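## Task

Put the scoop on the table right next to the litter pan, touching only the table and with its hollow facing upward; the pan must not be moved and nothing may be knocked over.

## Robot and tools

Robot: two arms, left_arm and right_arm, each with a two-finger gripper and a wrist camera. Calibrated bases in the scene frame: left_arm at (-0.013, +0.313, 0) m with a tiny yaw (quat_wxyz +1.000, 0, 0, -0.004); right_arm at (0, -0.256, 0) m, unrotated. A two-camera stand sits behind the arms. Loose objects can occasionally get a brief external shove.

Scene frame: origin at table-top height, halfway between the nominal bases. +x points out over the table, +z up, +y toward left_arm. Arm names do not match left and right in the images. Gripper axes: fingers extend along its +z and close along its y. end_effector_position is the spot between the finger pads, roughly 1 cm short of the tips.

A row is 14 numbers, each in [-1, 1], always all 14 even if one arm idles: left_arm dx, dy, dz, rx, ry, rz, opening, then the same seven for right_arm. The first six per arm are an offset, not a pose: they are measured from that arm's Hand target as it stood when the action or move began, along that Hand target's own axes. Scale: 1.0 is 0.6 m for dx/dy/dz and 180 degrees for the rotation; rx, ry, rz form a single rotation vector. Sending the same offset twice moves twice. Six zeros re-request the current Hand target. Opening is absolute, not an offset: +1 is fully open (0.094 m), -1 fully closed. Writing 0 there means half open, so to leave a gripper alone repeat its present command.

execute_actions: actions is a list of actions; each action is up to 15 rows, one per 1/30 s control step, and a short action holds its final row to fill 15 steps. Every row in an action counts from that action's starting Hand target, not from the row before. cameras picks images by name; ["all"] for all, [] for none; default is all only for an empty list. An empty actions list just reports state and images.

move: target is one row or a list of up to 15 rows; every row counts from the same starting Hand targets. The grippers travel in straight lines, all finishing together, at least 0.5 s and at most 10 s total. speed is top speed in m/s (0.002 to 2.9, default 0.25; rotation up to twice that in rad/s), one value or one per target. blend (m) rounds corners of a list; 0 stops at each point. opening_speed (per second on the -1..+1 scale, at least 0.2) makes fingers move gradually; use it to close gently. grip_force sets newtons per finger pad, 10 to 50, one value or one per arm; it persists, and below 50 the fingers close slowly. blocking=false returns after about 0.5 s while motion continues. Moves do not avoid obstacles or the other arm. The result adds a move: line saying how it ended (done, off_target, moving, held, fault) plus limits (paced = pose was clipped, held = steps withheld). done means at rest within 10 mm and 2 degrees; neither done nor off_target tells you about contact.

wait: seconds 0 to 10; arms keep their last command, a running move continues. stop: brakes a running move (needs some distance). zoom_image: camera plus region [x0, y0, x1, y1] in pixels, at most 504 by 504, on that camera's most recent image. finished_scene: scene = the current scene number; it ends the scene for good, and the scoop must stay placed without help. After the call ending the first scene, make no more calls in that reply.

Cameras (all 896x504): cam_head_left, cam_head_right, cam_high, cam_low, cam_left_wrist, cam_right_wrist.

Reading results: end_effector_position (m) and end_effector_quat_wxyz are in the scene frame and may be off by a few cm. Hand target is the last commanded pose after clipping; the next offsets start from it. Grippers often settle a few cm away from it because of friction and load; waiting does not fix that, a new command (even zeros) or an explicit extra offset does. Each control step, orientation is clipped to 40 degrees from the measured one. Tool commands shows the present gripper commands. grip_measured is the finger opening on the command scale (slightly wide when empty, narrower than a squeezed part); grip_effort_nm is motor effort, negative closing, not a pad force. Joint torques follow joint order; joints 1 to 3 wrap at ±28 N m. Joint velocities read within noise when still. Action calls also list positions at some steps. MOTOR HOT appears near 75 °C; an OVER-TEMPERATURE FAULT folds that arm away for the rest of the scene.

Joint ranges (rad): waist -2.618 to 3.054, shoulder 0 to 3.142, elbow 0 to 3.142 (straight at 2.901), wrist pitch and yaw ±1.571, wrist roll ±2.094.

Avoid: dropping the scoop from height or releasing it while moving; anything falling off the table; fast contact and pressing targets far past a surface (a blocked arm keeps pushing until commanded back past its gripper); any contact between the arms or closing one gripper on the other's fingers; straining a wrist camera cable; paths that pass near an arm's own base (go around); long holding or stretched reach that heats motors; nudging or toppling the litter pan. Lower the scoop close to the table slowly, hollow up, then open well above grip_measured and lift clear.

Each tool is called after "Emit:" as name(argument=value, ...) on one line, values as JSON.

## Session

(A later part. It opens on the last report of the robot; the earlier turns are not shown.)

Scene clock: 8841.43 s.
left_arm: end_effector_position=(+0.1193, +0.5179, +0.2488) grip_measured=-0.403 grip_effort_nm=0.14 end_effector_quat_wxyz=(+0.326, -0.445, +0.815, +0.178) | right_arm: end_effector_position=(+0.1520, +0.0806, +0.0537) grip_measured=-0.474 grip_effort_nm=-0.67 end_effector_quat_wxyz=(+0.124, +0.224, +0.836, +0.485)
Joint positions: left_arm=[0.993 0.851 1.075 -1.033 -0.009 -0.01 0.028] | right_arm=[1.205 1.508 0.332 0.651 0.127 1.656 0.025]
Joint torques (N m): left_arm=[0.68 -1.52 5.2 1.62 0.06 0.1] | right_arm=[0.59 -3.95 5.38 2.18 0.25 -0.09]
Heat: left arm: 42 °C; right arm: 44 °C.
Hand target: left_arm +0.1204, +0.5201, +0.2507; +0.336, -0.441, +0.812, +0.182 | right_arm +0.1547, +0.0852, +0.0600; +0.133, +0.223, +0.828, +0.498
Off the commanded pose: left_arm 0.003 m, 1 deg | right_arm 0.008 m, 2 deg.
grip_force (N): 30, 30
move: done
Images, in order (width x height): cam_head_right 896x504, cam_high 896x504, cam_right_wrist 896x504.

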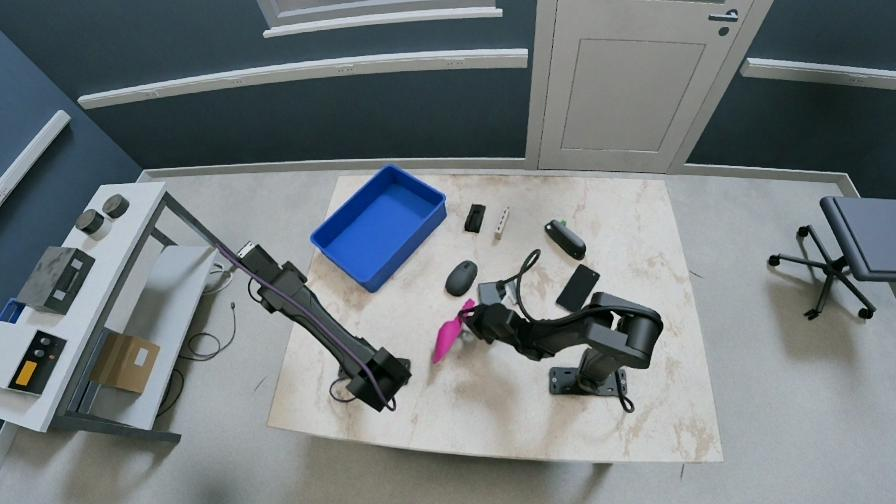

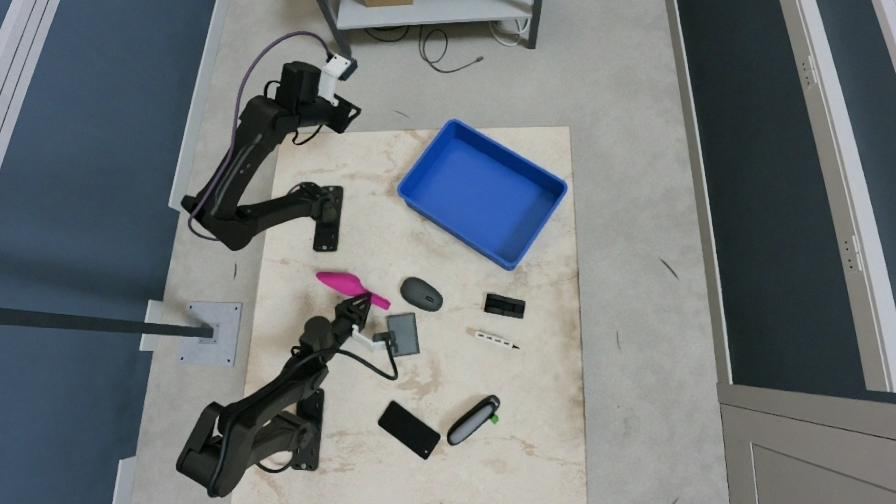

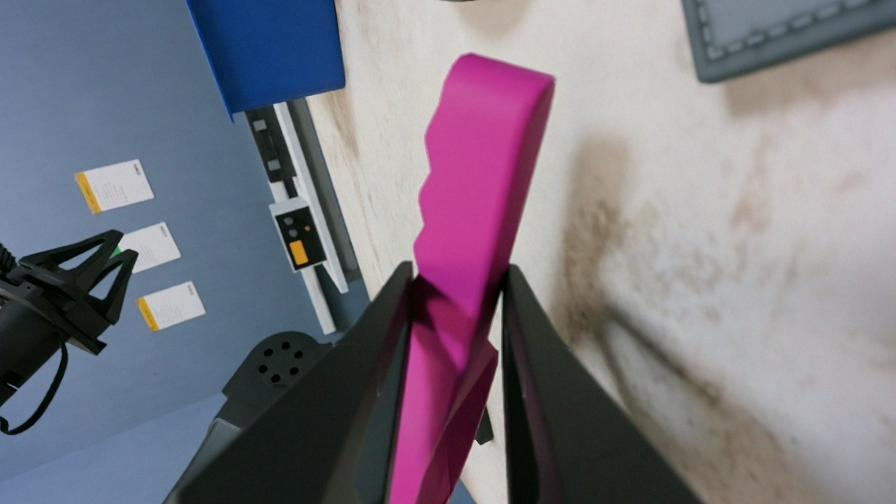

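Emit:
move(target=[[0,0,0,0,0,0,-0.4,0,-0.0206,0.0109,0,0,0,-1]], speed=0.05, cameras=["cam_right_wrist"])

Scene clock: 8844.83 s.
left_arm: end_effector_position=(+0.1193, +0.5179, +0.2488) grip_measured=-0.403 grip_effort_nm=0.14 end_effector_quat_wxyz=(+0.326, -0.445, +0.815, +0.178) | right_arm: end_effector_position=(+0.1527, +0.0821, +0.0417) grip_measured=-0.474 grip_effort_nm=-0.66 end_effector_quat_wxyz=(+0.125, +0.224, +0.834, +0.488)
Joint positions: left_arm=[0.993 0.851 1.075 -1.033 -0.009 -0.01 0.028] | right_arm=[1.205 1.59 0.315 0.754 0.128 1.656 0.025]
Joint torques (N m): left_arm=[0.61 -1.51 5.24 1.6 0.08 0.1] | right_arm=[0.59 -4.14 4.64 2.21 0.26 -0.1]
Heat: left arm: 42 °C; right arm: 44 °C.
Hand target: left_arm +0.1204, +0.5201, +0.2507; +0.336, -0.441, +0.812, +0.182 | right_arm +0.1547, +0.0852, +0.0461; +0.133, +0.223, +0.828, +0.498
Off the commanded pose: left_arm 0.003 m, 1 deg | right_arm 0.006 m, 2 deg.
grip_force (N): 30, 30
move: done
Images, in order (width x height): cam_right_wrist 896x504.

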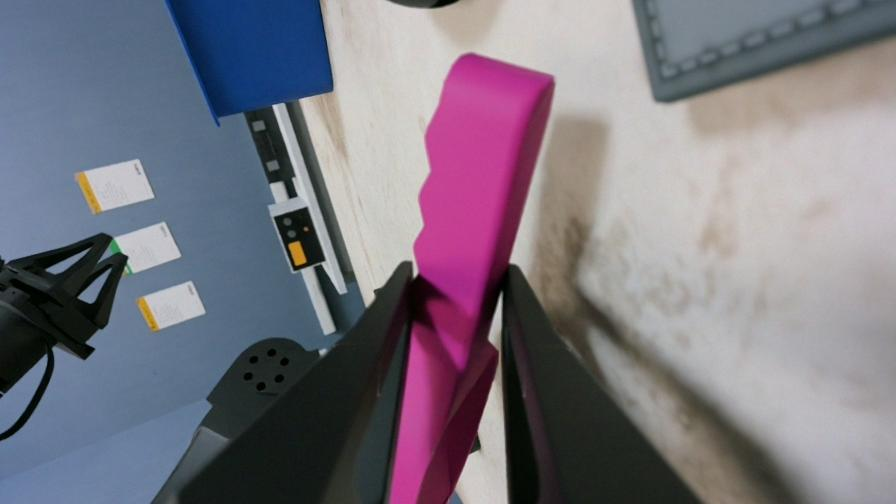

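Emit:
move(target=[[0,0,0,0,0,0,-0.4,0,-0.0118,0.0063,0,0,0,-1]], speed=0.04, cameras=["cam_right_wrist", "cam_head_right"])

Emit:
zoom_image(camera="cam_head_right", region=[390, 260, 560, 400])

Scene clock: 8849.50 s.
left_arm: end_effector_position=(+0.1193, +0.5179, +0.2488) grip_measured=-0.403 grip_effort_nm=0.14 end_effector_quat_wxyz=(+0.326, -0.445, +0.815, +0.178) | right_arm: end_effector_position=(+0.1528, +0.0824, +0.0339) grip_measured=-0.474 grip_effort_nm=-0.66 end_effector_quat_wxyz=(+0.125, +0.224, +0.834, +0.488)
Joint positions: left_arm=[0.993 0.851 1.075 -1.033 -0.009 -0.01 0.028] | right_arm=[1.205 1.641 0.306 0.815 0.128 1.656 0.025]
Joint torques (N m): left_arm=[0.76 -1.43 5.24 1.63 0.06 0.09] | right_arm=[0.61 -4.34 4.3 2.21 0.25 -0.1]
Heat: left arm: 42 °C; right arm: 44 °C.
Hand target: left_arm +0.1204, +0.5201, +0.2507; +0.336, -0.441, +0.812, +0.182 | right_arm +0.1547, +0.0852, +0.0380; +0.133, +0.223, +0.828, +0.498
Off the commanded pose: left_arm 0.003 m, 1 deg | right_arm 0.005 m, 2 deg.
grip_force (N): 30, 30
move: done
Images, in order (width x height): cam_head_right 896x504, cam_right_wrist 896x504.

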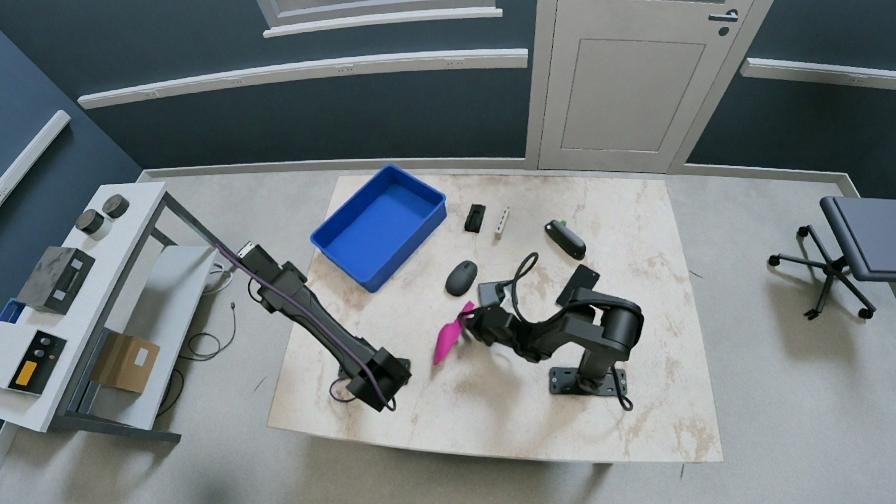

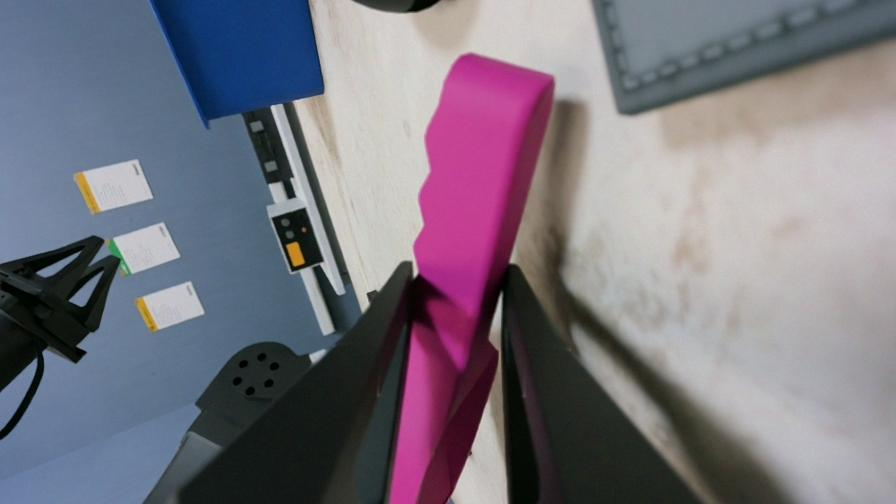

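Scaled by 2.965.

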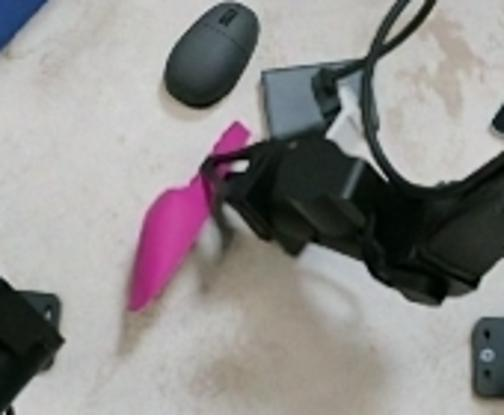

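Emit:
move(target=[0, 0, 0, 0, 0, 0, -0.4, 0, -0.0088, 0.0047, 0, 0, 0, -1], speed=0.04, cameras=["cam_right_wrist", "cam_high"])

Scene clock: 8921.87 s.
left_arm: end_effector_position=(+0.1193, +0.5179, +0.2488) grip_measured=-0.403 grip_effort_nm=0.14 end_effector_quat_wxyz=(+0.326, -0.445, +0.815, +0.178) | right_arm: end_effector_position=(+0.1530, +0.0828, +0.0283) grip_measured=-0.474 grip_effort_nm=-0.66 end_effector_quat_wxyz=(+0.125, +0.224, +0.834, +0.488)
Joint positions: left_arm=[0.993 0.851 1.075 -1.033 -0.009 -0.01 0.028] | right_arm=[1.205 1.681 0.301 0.86 0.128 1.656 0.025]
Joint torques (N m): left_arm=[0.68 -1.47 5.19 1.6 0.07 0.1] | right_arm=[0.58 -4.44 3.99 2.2 0.25 -0.09]
Heat: left arm: 42 °C; right arm: 46 °C.
Hand target: left_arm +0.1204, +0.5201, +0.2507; +0.336, -0.441, +0.812, +0.182 | right_arm +0.1547, +0.0853, +0.0321; +0.133, +0.223, +0.828, +0.498
Off the commanded pose: left_arm 0.003 m, 1 deg | right_arm 0.005 m, 2 deg.
grip_force (N): 30, 30
move: done
Images, in order (width x height): cam_high 896x504, cam_right_wrist 896x504.

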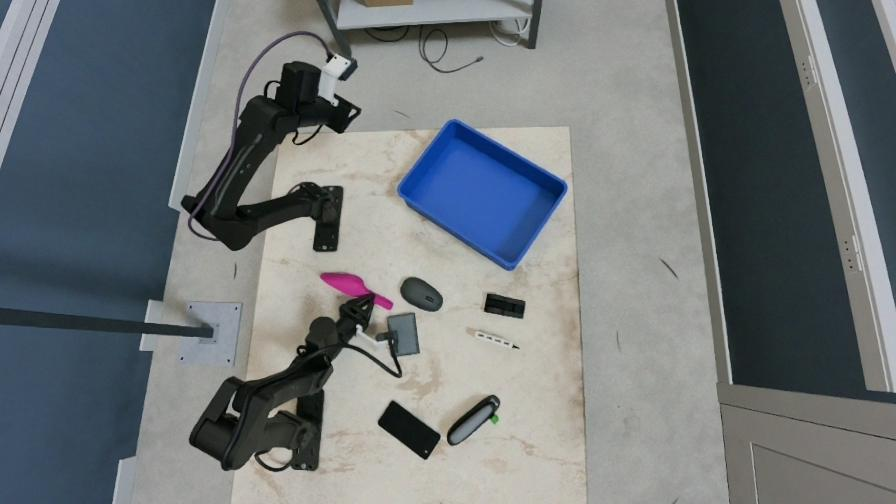

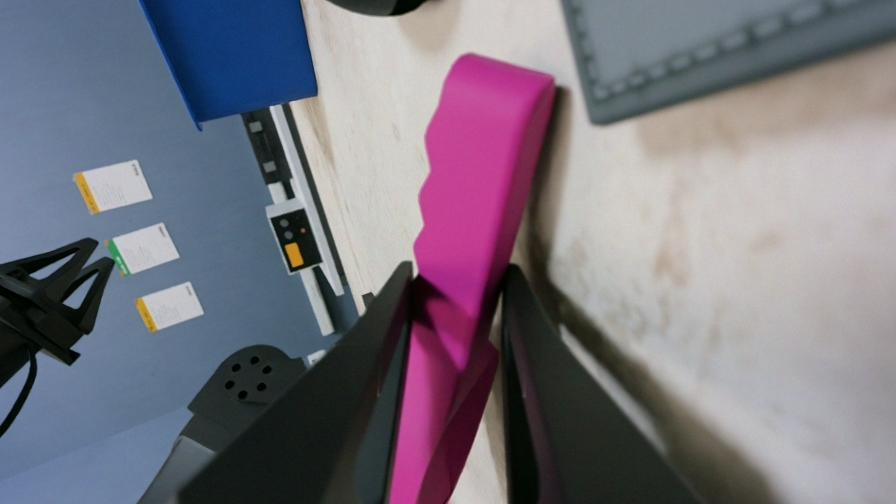

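Emit:
move(target=[0, 0, 0, 0, 0, 0, -0.4, 0, -0.0074, 0.0039, 0, 0, 0, -1], speed=0.04)

Emit:
zoom_image(camera="cam_high", region=[290, 240, 430, 350])

Scene clock: 8930.23 s.
left_arm: end_effector_position=(+0.1193, +0.5179, +0.2488) grip_measured=-0.403 grip_effort_nm=0.14 end_effector_quat_wxyz=(+0.326, -0.445, +0.815, +0.178) | right_arm: end_effector_position=(+0.1541, +0.0850, +0.0262) grip_measured=-0.476 grip_effort_nm=-0.66 end_effector_quat_wxyz=(+0.126, +0.224, +0.831, +0.493)
Joint positions: left_arm=[0.993 0.851 1.075 -1.033 -0.009 -0.01 0.028] | right_arm=[1.205 1.714 0.301 0.905 0.129 1.656 0.025]
Joint torques (N m): left_arm=[0.65 -1.46 5.3 1.61 0.08 0.09] | right_arm=[0.61 -4.41 3.49 2.14 0.24 -0.1]
Heat: left arm: 42 °C; right arm: 46 °C.
Hand target: left_arm +0.1204, +0.5201, +0.2507; +0.336, -0.441, +0.812, +0.182 | right_arm +0.1547, +0.0852, +0.0270; +0.133, +0.223, +0.828, +0.498
Off the commanded pose: left_arm 0.003 m, 1 deg | right_arm 0.001 m, 1 deg.
grip_force (N): 30, 30
move: done

Scaled by 3.600.
This view is cut from an older image: the scene may have changed since it was taken.

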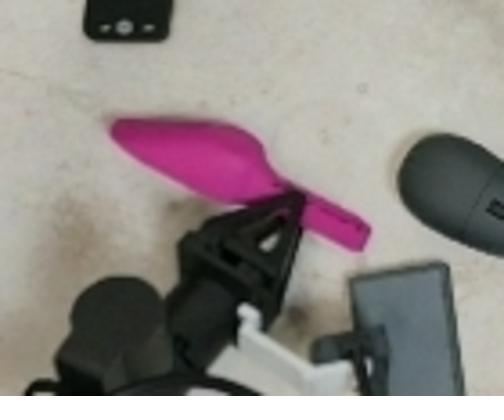

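Emit:
move(target=[0, 0, 0, 0, 0, 0, -0.4, 0, -0.0059, 0.0031, 0, 0, 0, -1], speed=0.04, cameras=["cam_right_wrist", "cam_low"])

Scene clock: 8937.07 s.
left_arm: end_effector_position=(+0.1193, +0.5179, +0.2488) grip_measured=-0.403 grip_effort_nm=0.14 end_effector_quat_wxyz=(+0.326, -0.445, +0.815, +0.178) | right_arm: end_effector_position=(+0.1549, +0.0866, +0.0259) grip_measured=-0.477 grip_effort_nm=-0.66 end_effector_quat_wxyz=(+0.127, +0.224, +0.827, +0.500)
Joint positions: left_arm=[0.993 0.851 1.075 -1.033 -0.009 -0.01 0.028] | right_arm=[1.205 1.74 0.298 0.95 0.13 1.656 0.025]
Joint torques (N m): left_arm=[0.7 -1.44 5.29 1.59 0.1 0.08] | right_arm=[0.59 -4.34 3.36 2 0.22 -0.1]
Heat: left arm: 42 °C; right arm: 46 °C.
Hand target: left_arm +0.1204, +0.5201, +0.2507; +0.336, -0.441, +0.812, +0.182 | right_arm +0.1547, +0.0853, +0.0231; +0.133, +0.223, +0.828, +0.498
Off the commanded pose: left_arm 0.003 m, 1 deg | right_arm 0.003 m, 1 deg.
grip_force (N): 30, 30
move: done
Images, in order (width x height): cam_low 896x504, cam_right_wrist 896x504.

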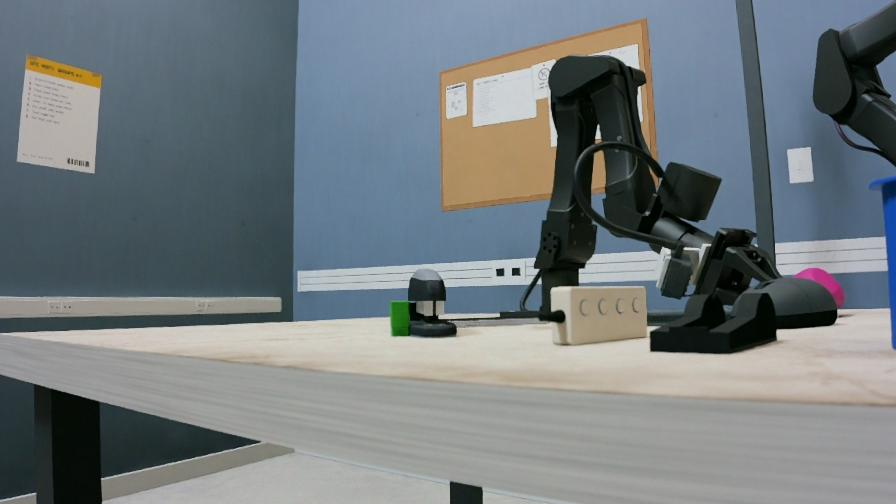

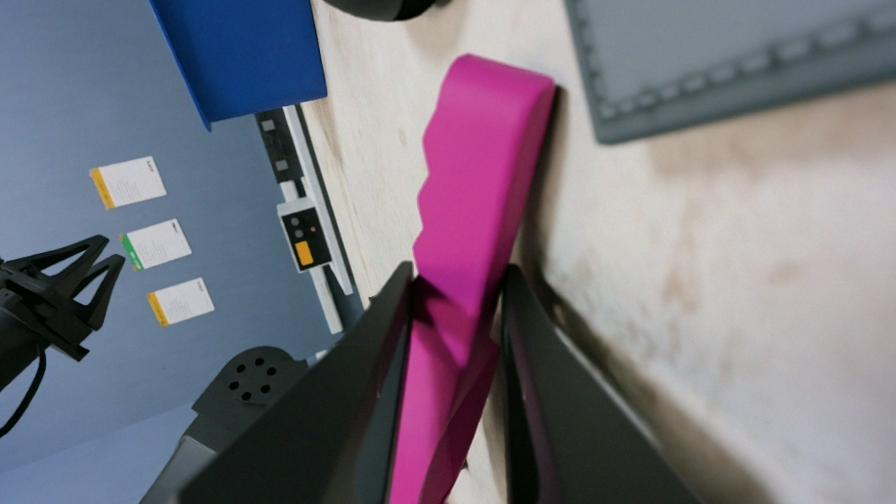

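Emit:
move(target=[0, 0, 0, 0, 0, 0, -0.4, 0, 0.0044, -0.0023, 0, 0, 0, -0.42], speed=0.02, opening_speed=0.25, cameras=["cam_right_wrist", "cam_low"])

Scene clock: 8993.37 s.
left_arm: end_effector_position=(+0.1193, +0.5179, +0.2488) grip_measured=-0.403 grip_effort_nm=0.14 end_effector_quat_wxyz=(+0.326, -0.445, +0.815, +0.178) | right_arm: end_effector_position=(+0.1549, +0.0866, +0.0258) grip_measured=-0.422 grip_effort_nm=0.10 end_effector_quat_wxyz=(+0.127, +0.225, +0.827, +0.500)
Joint positions: left_arm=[0.993 0.851 1.075 -1.033 -0.009 -0.01 0.028] | right_arm=[1.205 1.74 0.298 0.949 0.13 1.657 0.027]
Joint torques (N m): left_arm=[0.7 -1.43 5.24 1.61 0.07 0.08] | right_arm=[0.61 -6.06 3.45 1.79 0.22 -0.1]
Heat: left arm: 42 °C; right arm: 46 °C.
Hand target: left_arm +0.1204, +0.5201, +0.2507; +0.336, -0.441, +0.812, +0.182 | right_arm +0.1547, +0.0853, +0.0261; +0.133, +0.223, +0.828, +0.498
Off the commanded pose: left_arm 0.003 m, 1 deg | right_arm 0.001 m, 1 deg.
grip_force (N): 30, 30
move: done
Images, in order (width x height): cam_low 896x504, cam_right_wrist 896x504.

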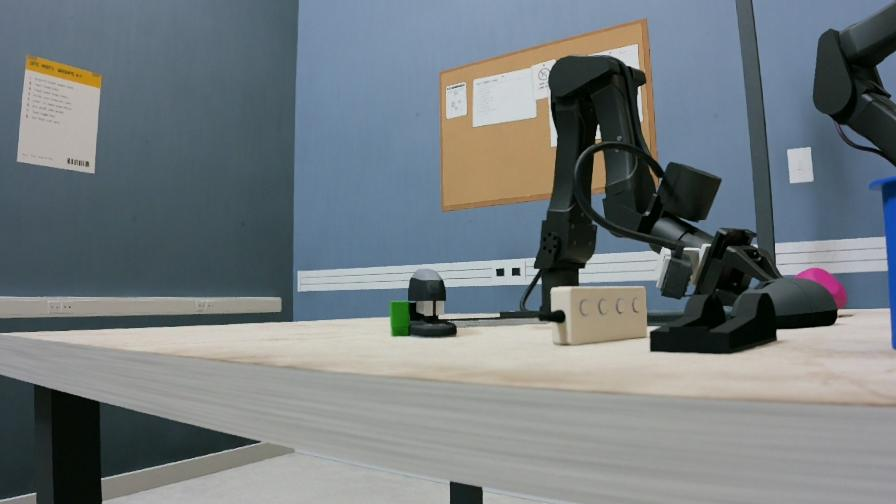

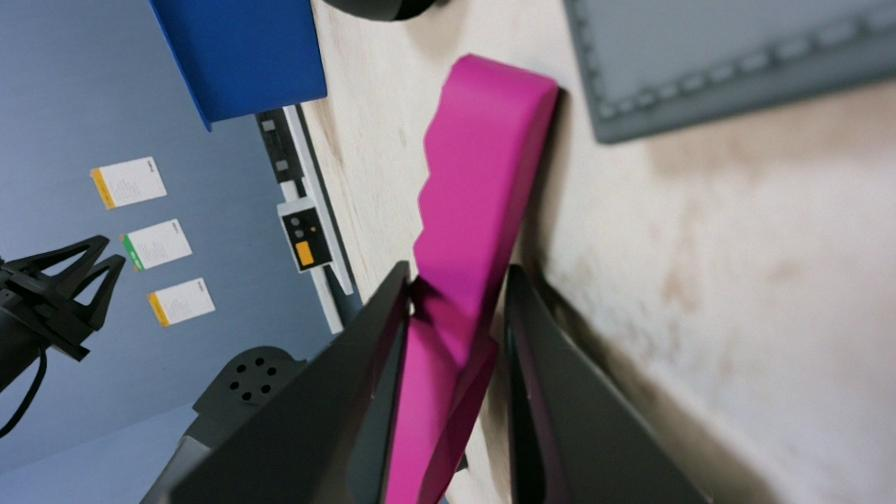

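Emit:
move(target=[0, 0, 0, 0, 0, 0, -0.4, 0, 0.0059, -0.0031, 0, 0, 0, -0.3], speed=0.02, opening_speed=0.25, cameras=["cam_right_wrist", "cam_low"])

Scene clock: 8998.83 s.
left_arm: end_effector_position=(+0.1193, +0.5179, +0.2488) grip_measured=-0.403 grip_effort_nm=0.14 end_effector_quat_wxyz=(+0.326, -0.445, +0.815, +0.178) | right_arm: end_effector_position=(+0.1543, +0.0850, +0.0233) grip_measured=-0.302 grip_effort_nm=0.11 end_effector_quat_wxyz=(+0.126, +0.225, +0.830, +0.494)
Joint positions: left_arm=[0.993 0.851 1.075 -1.033 -0.009 -0.01 0.028] | right_arm=[1.205 1.737 0.298 0.933 0.13 1.658 0.033]
Joint torques (N m): left_arm=[0.68 -1.46 5.26 1.6 0.07 0.08] | right_arm=[0.59 -8.16 3.75 1.65 0.23 -0.11]
Heat: left arm: 42 °C; right arm: 45 °C.
Hand target: left_arm +0.1204, +0.5201, +0.2507; +0.336, -0.441, +0.812, +0.182 | right_arm +0.1547, +0.0853, +0.0301; +0.133, +0.223, +0.828, +0.498
Off the commanded pose: left_arm 0.003 m, 1 deg | right_arm 0.007 m, 1 deg.
grip_force (N): 30, 30
move: done
Images, in order (width x height): cam_low 896x504, cam_right_wrist 896x504.

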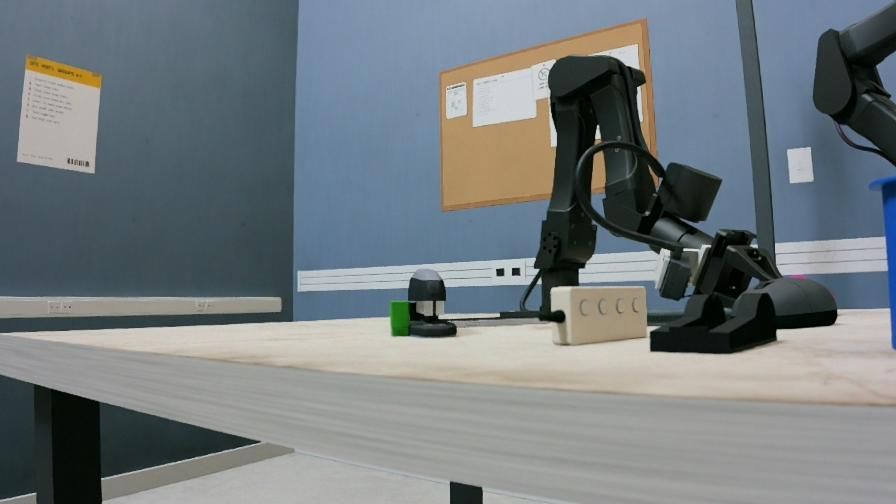

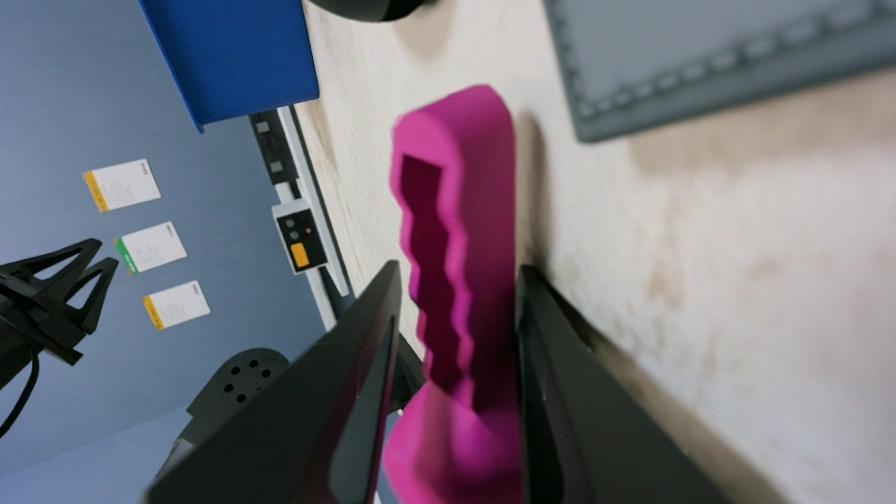

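Emit:
move(target=[[0, 0, 0, 0, 0, 0, -0.4, 0, -0.0396, -0.0922, 0, 0, 0, -0.25], [0, 0, 0, 0, 0, 0, -0.4, 0, 0.05, -0.16, 0, 0, 0, -0.25]], speed=[0.05, 0.1], blend=[0.01, 0], cameras=["cam_right_wrist", "cam_high", "cam_low"])

Scene clock: 9011.13 s.
left_arm: end_effector_position=(+0.1193, +0.5179, +0.2488) grip_measured=-0.403 grip_effort_nm=0.14 end_effector_quat_wxyz=(+0.326, -0.445, +0.815, +0.178) | right_arm: end_effector_position=(+0.1163, +0.0168, +0.0844) grip_measured=-0.252 grip_effort_nm=0.11 end_effector_quat_wxyz=(+0.125, +0.224, +0.839, +0.481)
Joint positions: left_arm=[0.993 0.851 1.075 -1.033 -0.009 -0.01 0.028] | right_arm=[1.282 0.911 0.197 0.171 0.195 1.693 0.035]
Joint torques (N m): left_arm=[0.65 -1.5 5.2 1.61 0.08 0.09] | right_arm=[0.8 -2.17 9.33 1.81 0.29 -0.07]
Heat: left arm: 42 °C; right arm: 44 °C.
Hand target: left_arm +0.1204, +0.5201, +0.2507; +0.336, -0.441, +0.812, +0.182 | right_arm +0.1194, +0.0240, +0.1016; +0.133, +0.223, +0.828, +0.498
Off the commanded pose: left_arm 0.003 m, 1 deg | right_arm 0.019 m, 3 deg.
grip_force (N): 30, 30
move: off_target (right_arm)
Images, in order (width x height): cam_high 896x504, cam_low 896x504, cam_right_wrist 896x504.

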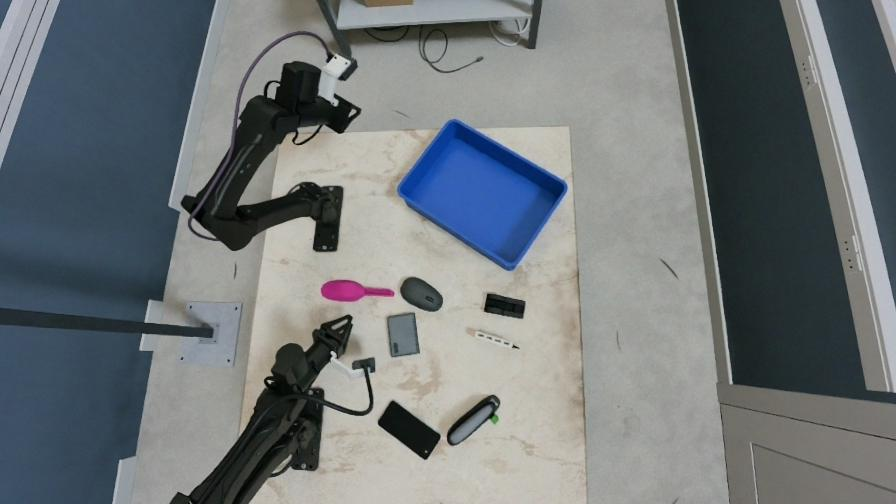

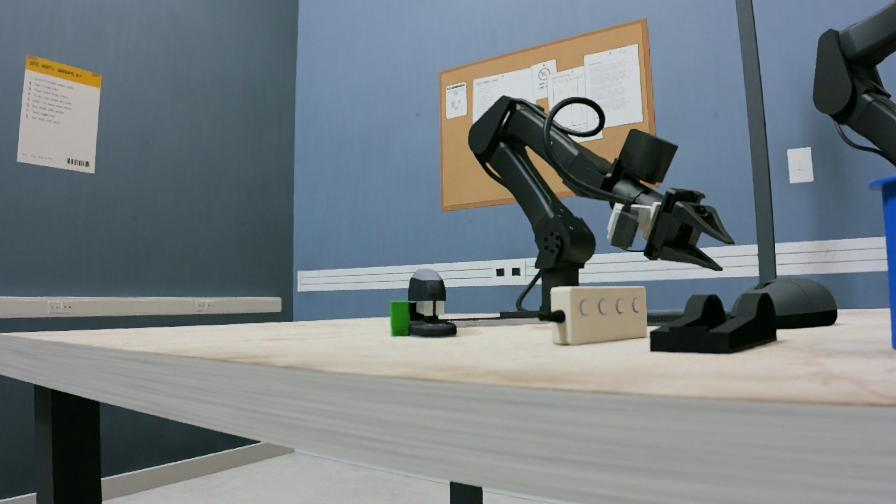

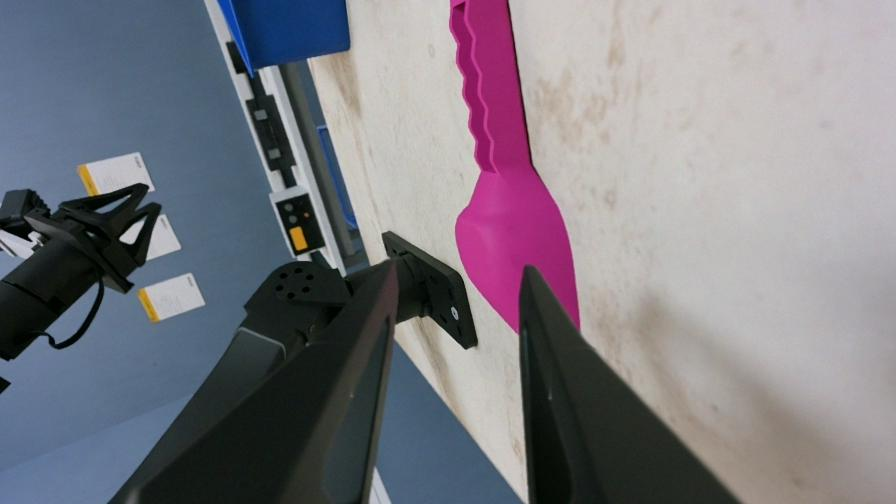

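Emit:
move(target=[0, 0, 0, 0, 0, 0, -0.4, 0.0304, 0.0670, 0.1320, 0.338, 0.084, -0.141, -0.1], speed=0.25, cameras=["cam_right_wrist", "cam_high"])

Scene clock: 9057.77 s.
left_arm: end_effector_position=(+0.1193, +0.5179, +0.2488) grip_measured=-0.403 grip_effort_nm=0.14 end_effector_quat_wxyz=(+0.326, -0.445, +0.815, +0.178) | right_arm: end_effector_position=(+0.1457, +0.1052, +0.0990) grip_measured=-0.102 grip_effort_nm=0.10 end_effector_quat_wxyz=(-0.008, +0.023, +1.000, +0.001)
Joint positions: left_arm=[0.993 0.851 1.075 -1.033 -0.009 -0.01 0.028] | right_arm=[1.177 2.035 1.774 -1.314 -0.016 1.223 0.042]
Joint velocities: left_arm=[within noise] | right_arm=[0.012 0.012 0.002 -0.066 -0.066 -0.154 0]
Joint torques (N m): left_arm=[0.57 -1.54 5.26 1.61 0.09 0.08] | right_arm=[0.7 -8.58 8.5 0.21 0.2 -0.11]
Heat: left arm: 42 °C; right arm: 43 °C.
Hand target: left_arm +0.1204, +0.5201, +0.2507; +0.336, -0.441, +0.812, +0.182 | right_arm +0.1480, +0.1100, +0.1000; +0.000, +0.017, +1.000, -0.001
Off the commanded pose: left_arm 0.003 m, 1 deg | right_arm 0.005 m, 1 deg.
grip_force (N): 30, 30
move: done
Images, in order (width x height): cam_high 896x504, cam_right_wrist 896x504.

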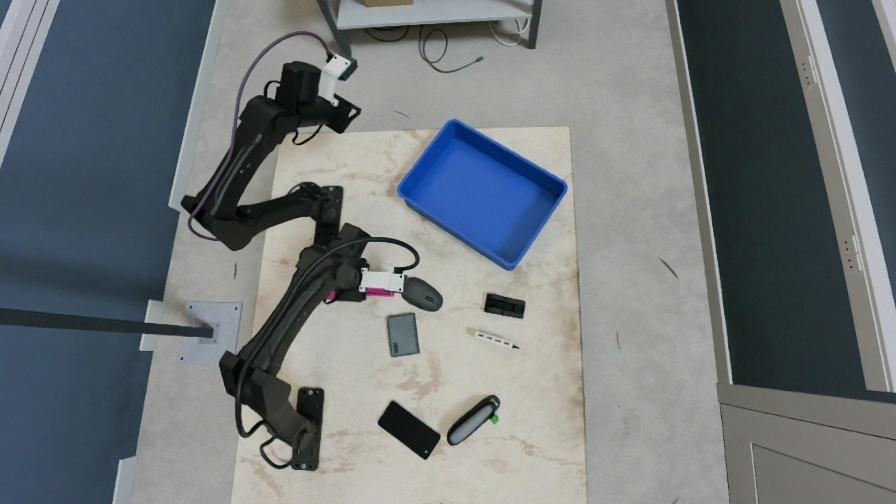

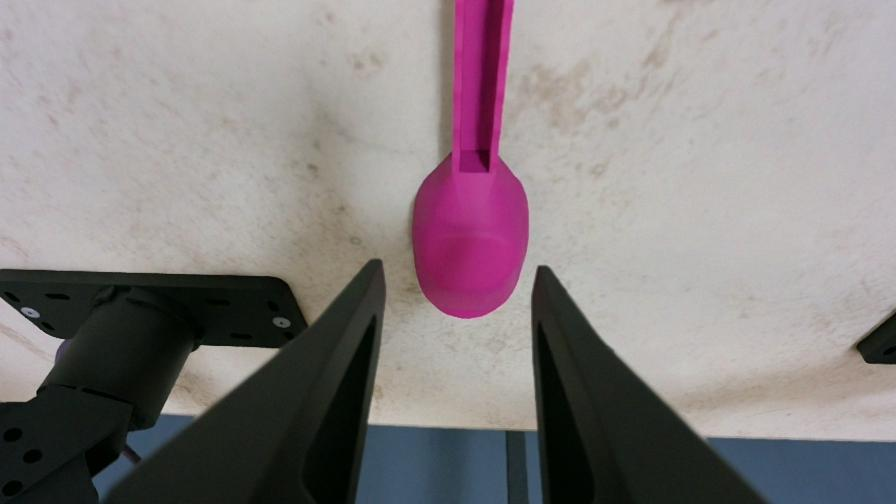

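Emit:
move(target=[0, 0, 0, 0, 0, 0, -0.4, 0, -0.0073, 0.075, 0.0444, 0, 0, -0.1], speed=0.15, cameras=["cam_right_wrist"])

Scene clock: 9075.83 s.
left_arm: end_effector_position=(+0.1193, +0.5179, +0.2488) grip_measured=-0.403 grip_effort_nm=0.14 end_effector_quat_wxyz=(+0.326, -0.445, +0.815, +0.178) | right_arm: end_effector_position=(+0.1454, +0.1015, +0.0531) grip_measured=-0.102 grip_effort_nm=0.11 end_effector_quat_wxyz=(-0.011, +0.015, +0.997, -0.069)
Joint positions: left_arm=[0.993 0.851 1.075 -1.033 -0.009 -0.01 0.028] | right_arm=[1.195 2.176 1.799 -1.33 0.029 1.226 0.042]
Joint torques (N m): left_arm=[0.66 -1.46 5.19 1.59 0.06 0.09] | right_arm=[0.61 -9.8 8.01 -0.06 0.22 0.09]
Heat: left arm: 42 °C; right arm: 41 °C.
Hand target: left_arm +0.1204, +0.5201, +0.2507; +0.336, -0.441, +0.812, +0.182 | right_arm +0.1479, +0.1055, +0.0549; -0.001, +0.017, +0.997, -0.071
Off the commanded pose: left_arm 0.003 m, 1 deg | right_arm 0.005 m, 1 deg.
grip_force (N): 30, 30
move: done
Images, in order (width x height): cam_right_wrist 896x504.

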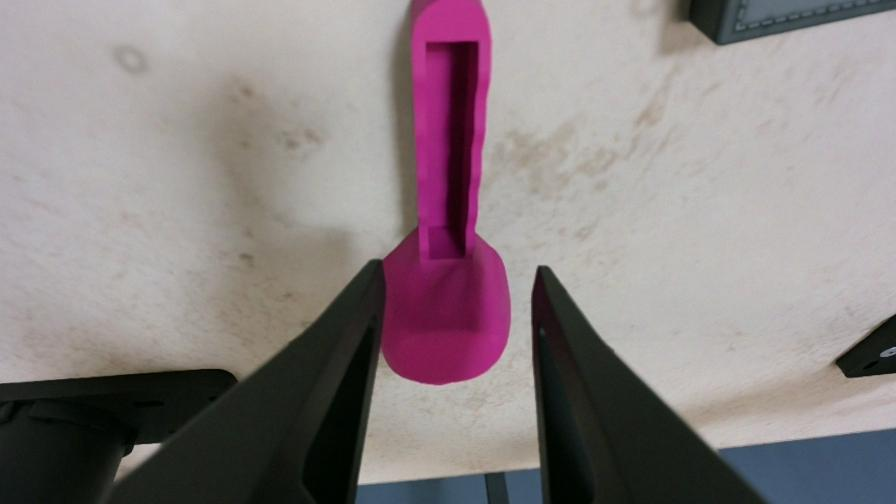

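Emit:
move(target=[0, 0, 0, 0, 0, 0, -0.4, 0, 0.0067, 0.0479, 0.0389, 0, 0, -0.1], speed=0.06, cameras=["cam_right_wrist"])

Scene clock: 9091.20 s.
left_arm: end_effector_position=(+0.1193, +0.5179, +0.2488) grip_measured=-0.403 grip_effort_nm=0.14 end_effector_quat_wxyz=(+0.326, -0.445, +0.815, +0.178) | right_arm: end_effector_position=(+0.1463, +0.1025, +0.0266) grip_measured=-0.102 grip_effort_nm=0.11 end_effector_quat_wxyz=(-0.011, +0.015, +0.992, -0.126)
Joint positions: left_arm=[0.993 0.851 1.075 -1.033 -0.009 -0.01 0.028] | right_arm=[1.21 2.317 1.905 -1.404 0.064 1.248 0.042]
Joint torques (N m): left_arm=[0.62 -1.47 5.3 1.61 0.07 0.1] | right_arm=[0.76 -10.17 7.8 -0.32 0.27 0.11]
Heat: left arm: 42 °C; right arm: 42 °C.
Hand target: left_arm +0.1204, +0.5201, +0.2507; +0.336, -0.441, +0.812, +0.182 | right_arm +0.1479, +0.1055, +0.0259; -0.002, +0.017, +0.991, -0.131
Off the commanded pose: left_arm 0.003 m, 1 deg | right_arm 0.003 m, 1 deg.
grip_force (N): 30, 30
move: done
Images, in order (width x height): cam_right_wrist 896x504.

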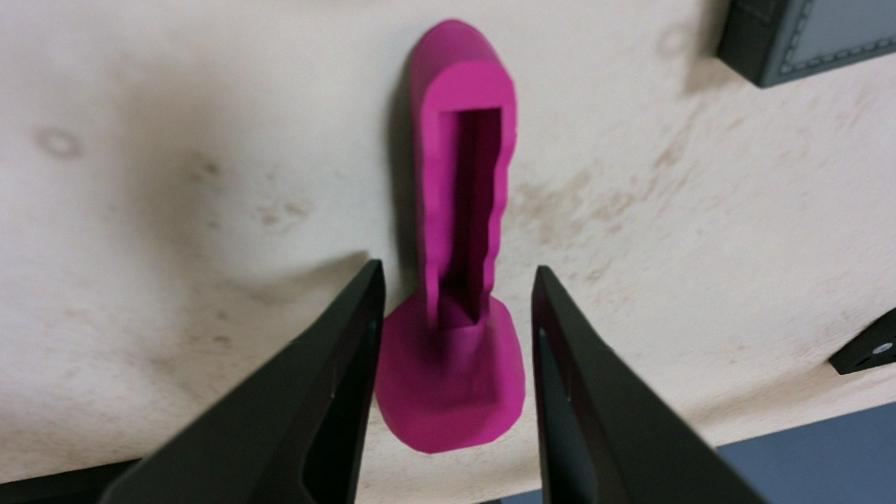

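Emit:
move(target=[[0, 0, 0, 0, 0, 0, -0.4, 0, 0.003, 0.0113, 0, 0, 0, -0.22], [0, 0, 0, 0, 0, 0, -0.4, 0, 0.003, 0.0113, 0, 0, 0, -0.7]], speed=0.05, opening_speed=0.4, grip_force=30, cameras=["cam_right_wrist"])

Scene clock: 9103.83 s.
left_arm: end_effector_position=(+0.1193, +0.5179, +0.2488) grip_measured=-0.403 grip_effort_nm=0.14 end_effector_quat_wxyz=(+0.326, -0.445, +0.815, +0.178) | right_arm: end_effector_position=(+0.1467, +0.1031, +0.0264) grip_measured=-0.607 grip_effort_nm=-0.66 end_effector_quat_wxyz=(-0.010, +0.016, +0.992, -0.125)
Joint positions: left_arm=[0.993 0.851 1.075 -1.033 -0.009 -0.01 0.028] | right_arm=[1.21 2.317 1.905 -1.401 0.064 1.249 0.018]
Joint torques (N m): left_arm=[0.69 -1.47 5.19 1.63 0.06 0.1] | right_arm=[0.73 -9.65 6.28 -0.08 0.27 0.09]
Heat: left arm: 42 °C; right arm: 43 °C.
Hand target: left_arm +0.1204, +0.5201, +0.2507; +0.336, -0.441, +0.812, +0.182 | right_arm +0.1479, +0.1054, +0.0189; -0.002, +0.016, +0.991, -0.131
Off the commanded pose: left_arm 0.003 m, 1 deg | right_arm 0.008 m, 1 deg.
grip_force (N): 30, 30
move: done
Images, in order (width x height): cam_right_wrist 896x504.

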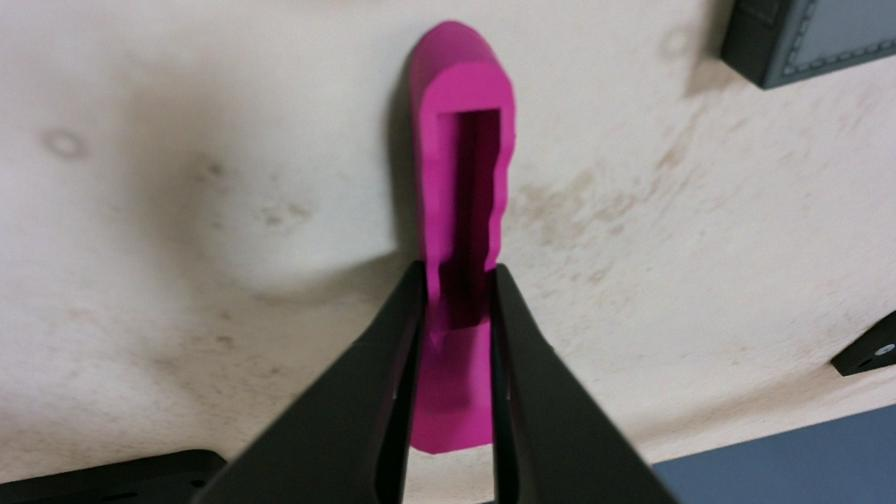

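Emit:
move(target=[0, 0, 0, 0, 0, 0, -0.4, 0, -0.0263, -0.0982, -0.14, -0.022, 0.052, -0.8], speed=0.15, cameras=["cam_right_wrist", "cam_low"])

Scene clock: 9131.07 s.
left_arm: end_effector_position=(+0.1193, +0.5179, +0.2488) grip_measured=-0.403 grip_effort_nm=0.14 end_effector_quat_wxyz=(+0.326, -0.445, +0.815, +0.178) | right_arm: end_effector_position=(+0.1426, +0.1025, +0.0631) grip_measured=-0.609 grip_effort_nm=-0.66 end_effector_quat_wxyz=(+0.036, +0.084, +0.994, +0.061)
Joint positions: left_arm=[0.993 0.851 1.075 -1.033 -0.009 -0.01 0.028] | right_arm=[1.206 1.902 1.434 -0.966 0.036 1.371 0.018]
Joint torques (N m): left_arm=[0.65 -1.43 5.23 1.6 0.08 0.1] | right_arm=[-0.77 -13.48 5.71 0.71 0.09 0.07]
Heat: left arm: 42 °C; right arm: 42 °C.
Hand target: left_arm +0.1204, +0.5201, +0.2507; +0.336, -0.441, +0.812, +0.182 | right_arm +0.1479, +0.1056, +0.0799; +0.046, +0.092, +0.991, +0.088
Off the commanded pose: left_arm 0.003 m, 1 deg | right_arm 0.018 m, 3 deg.
grip_force (N): 30, 30
move: off_target (right_arm)
Images, in order (width x height): cam_low 896x504, cam_right_wrist 896x504.

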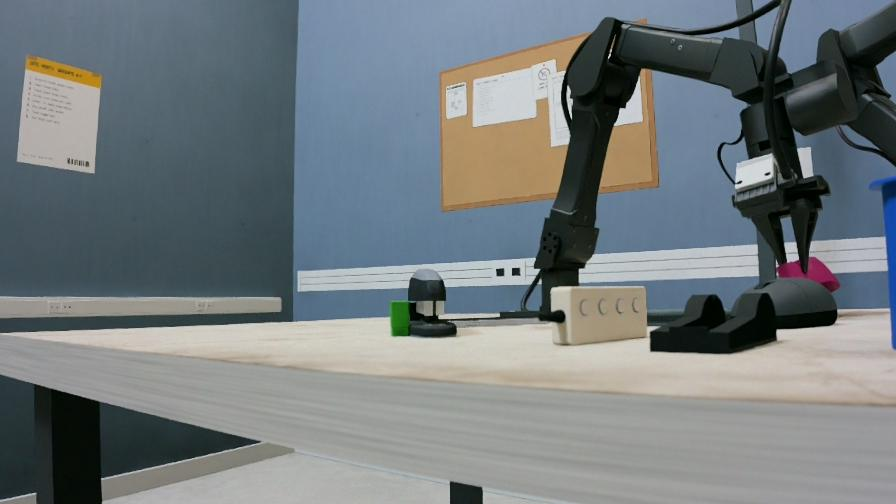

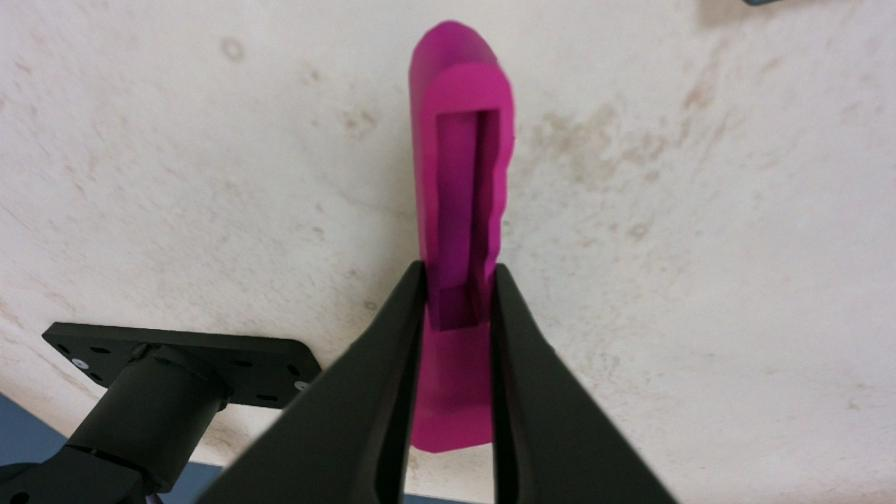

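Emit:
move(target=[[0, 0, 0, 0, 0, 0, -0.4, -0.0078, 0.0067, -0.0662, -0.14, -0.0222, 0.0516, -0.8], [0, 0, 0, 0, 0, 0, -0.4, -0.0093, -0.0103, -0.0355, -0.28, -0.0444, 0.1032, -0.8]], speed=[0.25, 0.2], blend=[0.02, 0], cameras=["cam_right_wrist", "cam_high", "cam_low"])

Scene clock: 9143.30 s.
left_arm: end_effector_position=(+0.1193, +0.5179, +0.2488) grip_measured=-0.403 grip_effort_nm=0.14 end_effector_quat_wxyz=(+0.326, -0.445, +0.815, +0.178) | right_arm: end_effector_position=(+0.1482, +0.0902, +0.0925) grip_measured=-0.609 grip_effort_nm=-0.66 end_effector_quat_wxyz=(+0.126, +0.224, +0.836, +0.485)
Joint positions: left_arm=[0.993 0.851 1.075 -1.033 -0.009 -0.01 0.028] | right_arm=[1.239 1.361 0.439 0.392 0.159 1.672 0.018]
Joint torques (N m): left_arm=[0.65 -1.43 5.24 1.61 0.07 0.08] | right_arm=[0.81 -4.01 6.39 2.21 0.28 -0.06]
Heat: left arm: 42 °C; right arm: 42 °C.
Hand target: left_arm +0.1204, +0.5201, +0.2507; +0.336, -0.441, +0.812, +0.182 | right_arm +0.1500, +0.0950, +0.1000; +0.133, +0.223, +0.827, +0.498
Off the commanded pose: left_arm 0.003 m, 1 deg | right_arm 0.009 m, 2 deg.
grip_force (N): 30, 30
move: done
Images, in order (width x height): cam_high 896x504, cam_low 896x504, cam_right_wrist 896x504.

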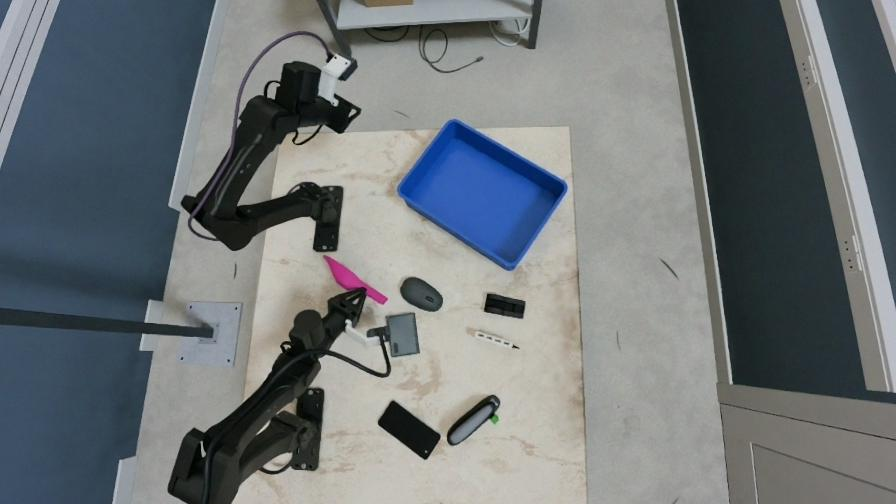

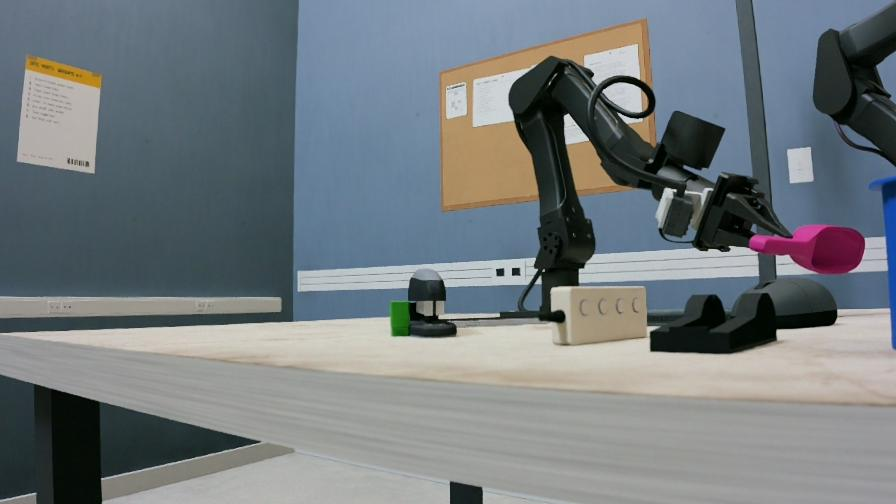

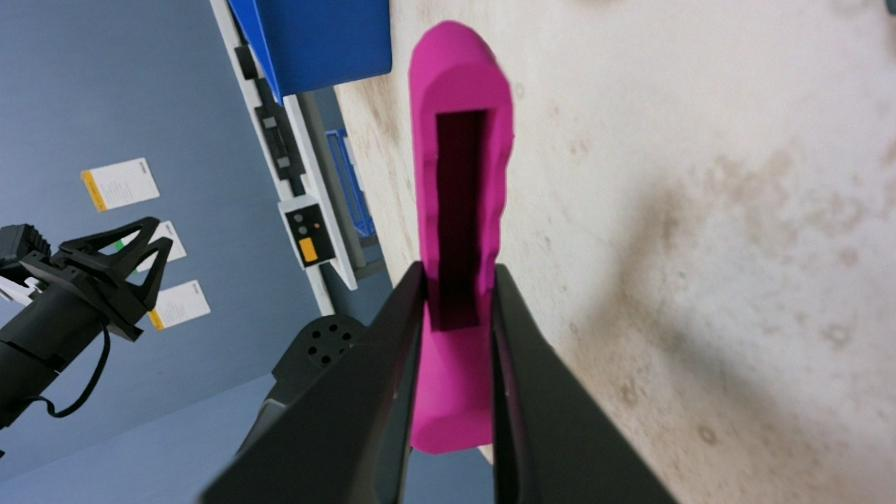

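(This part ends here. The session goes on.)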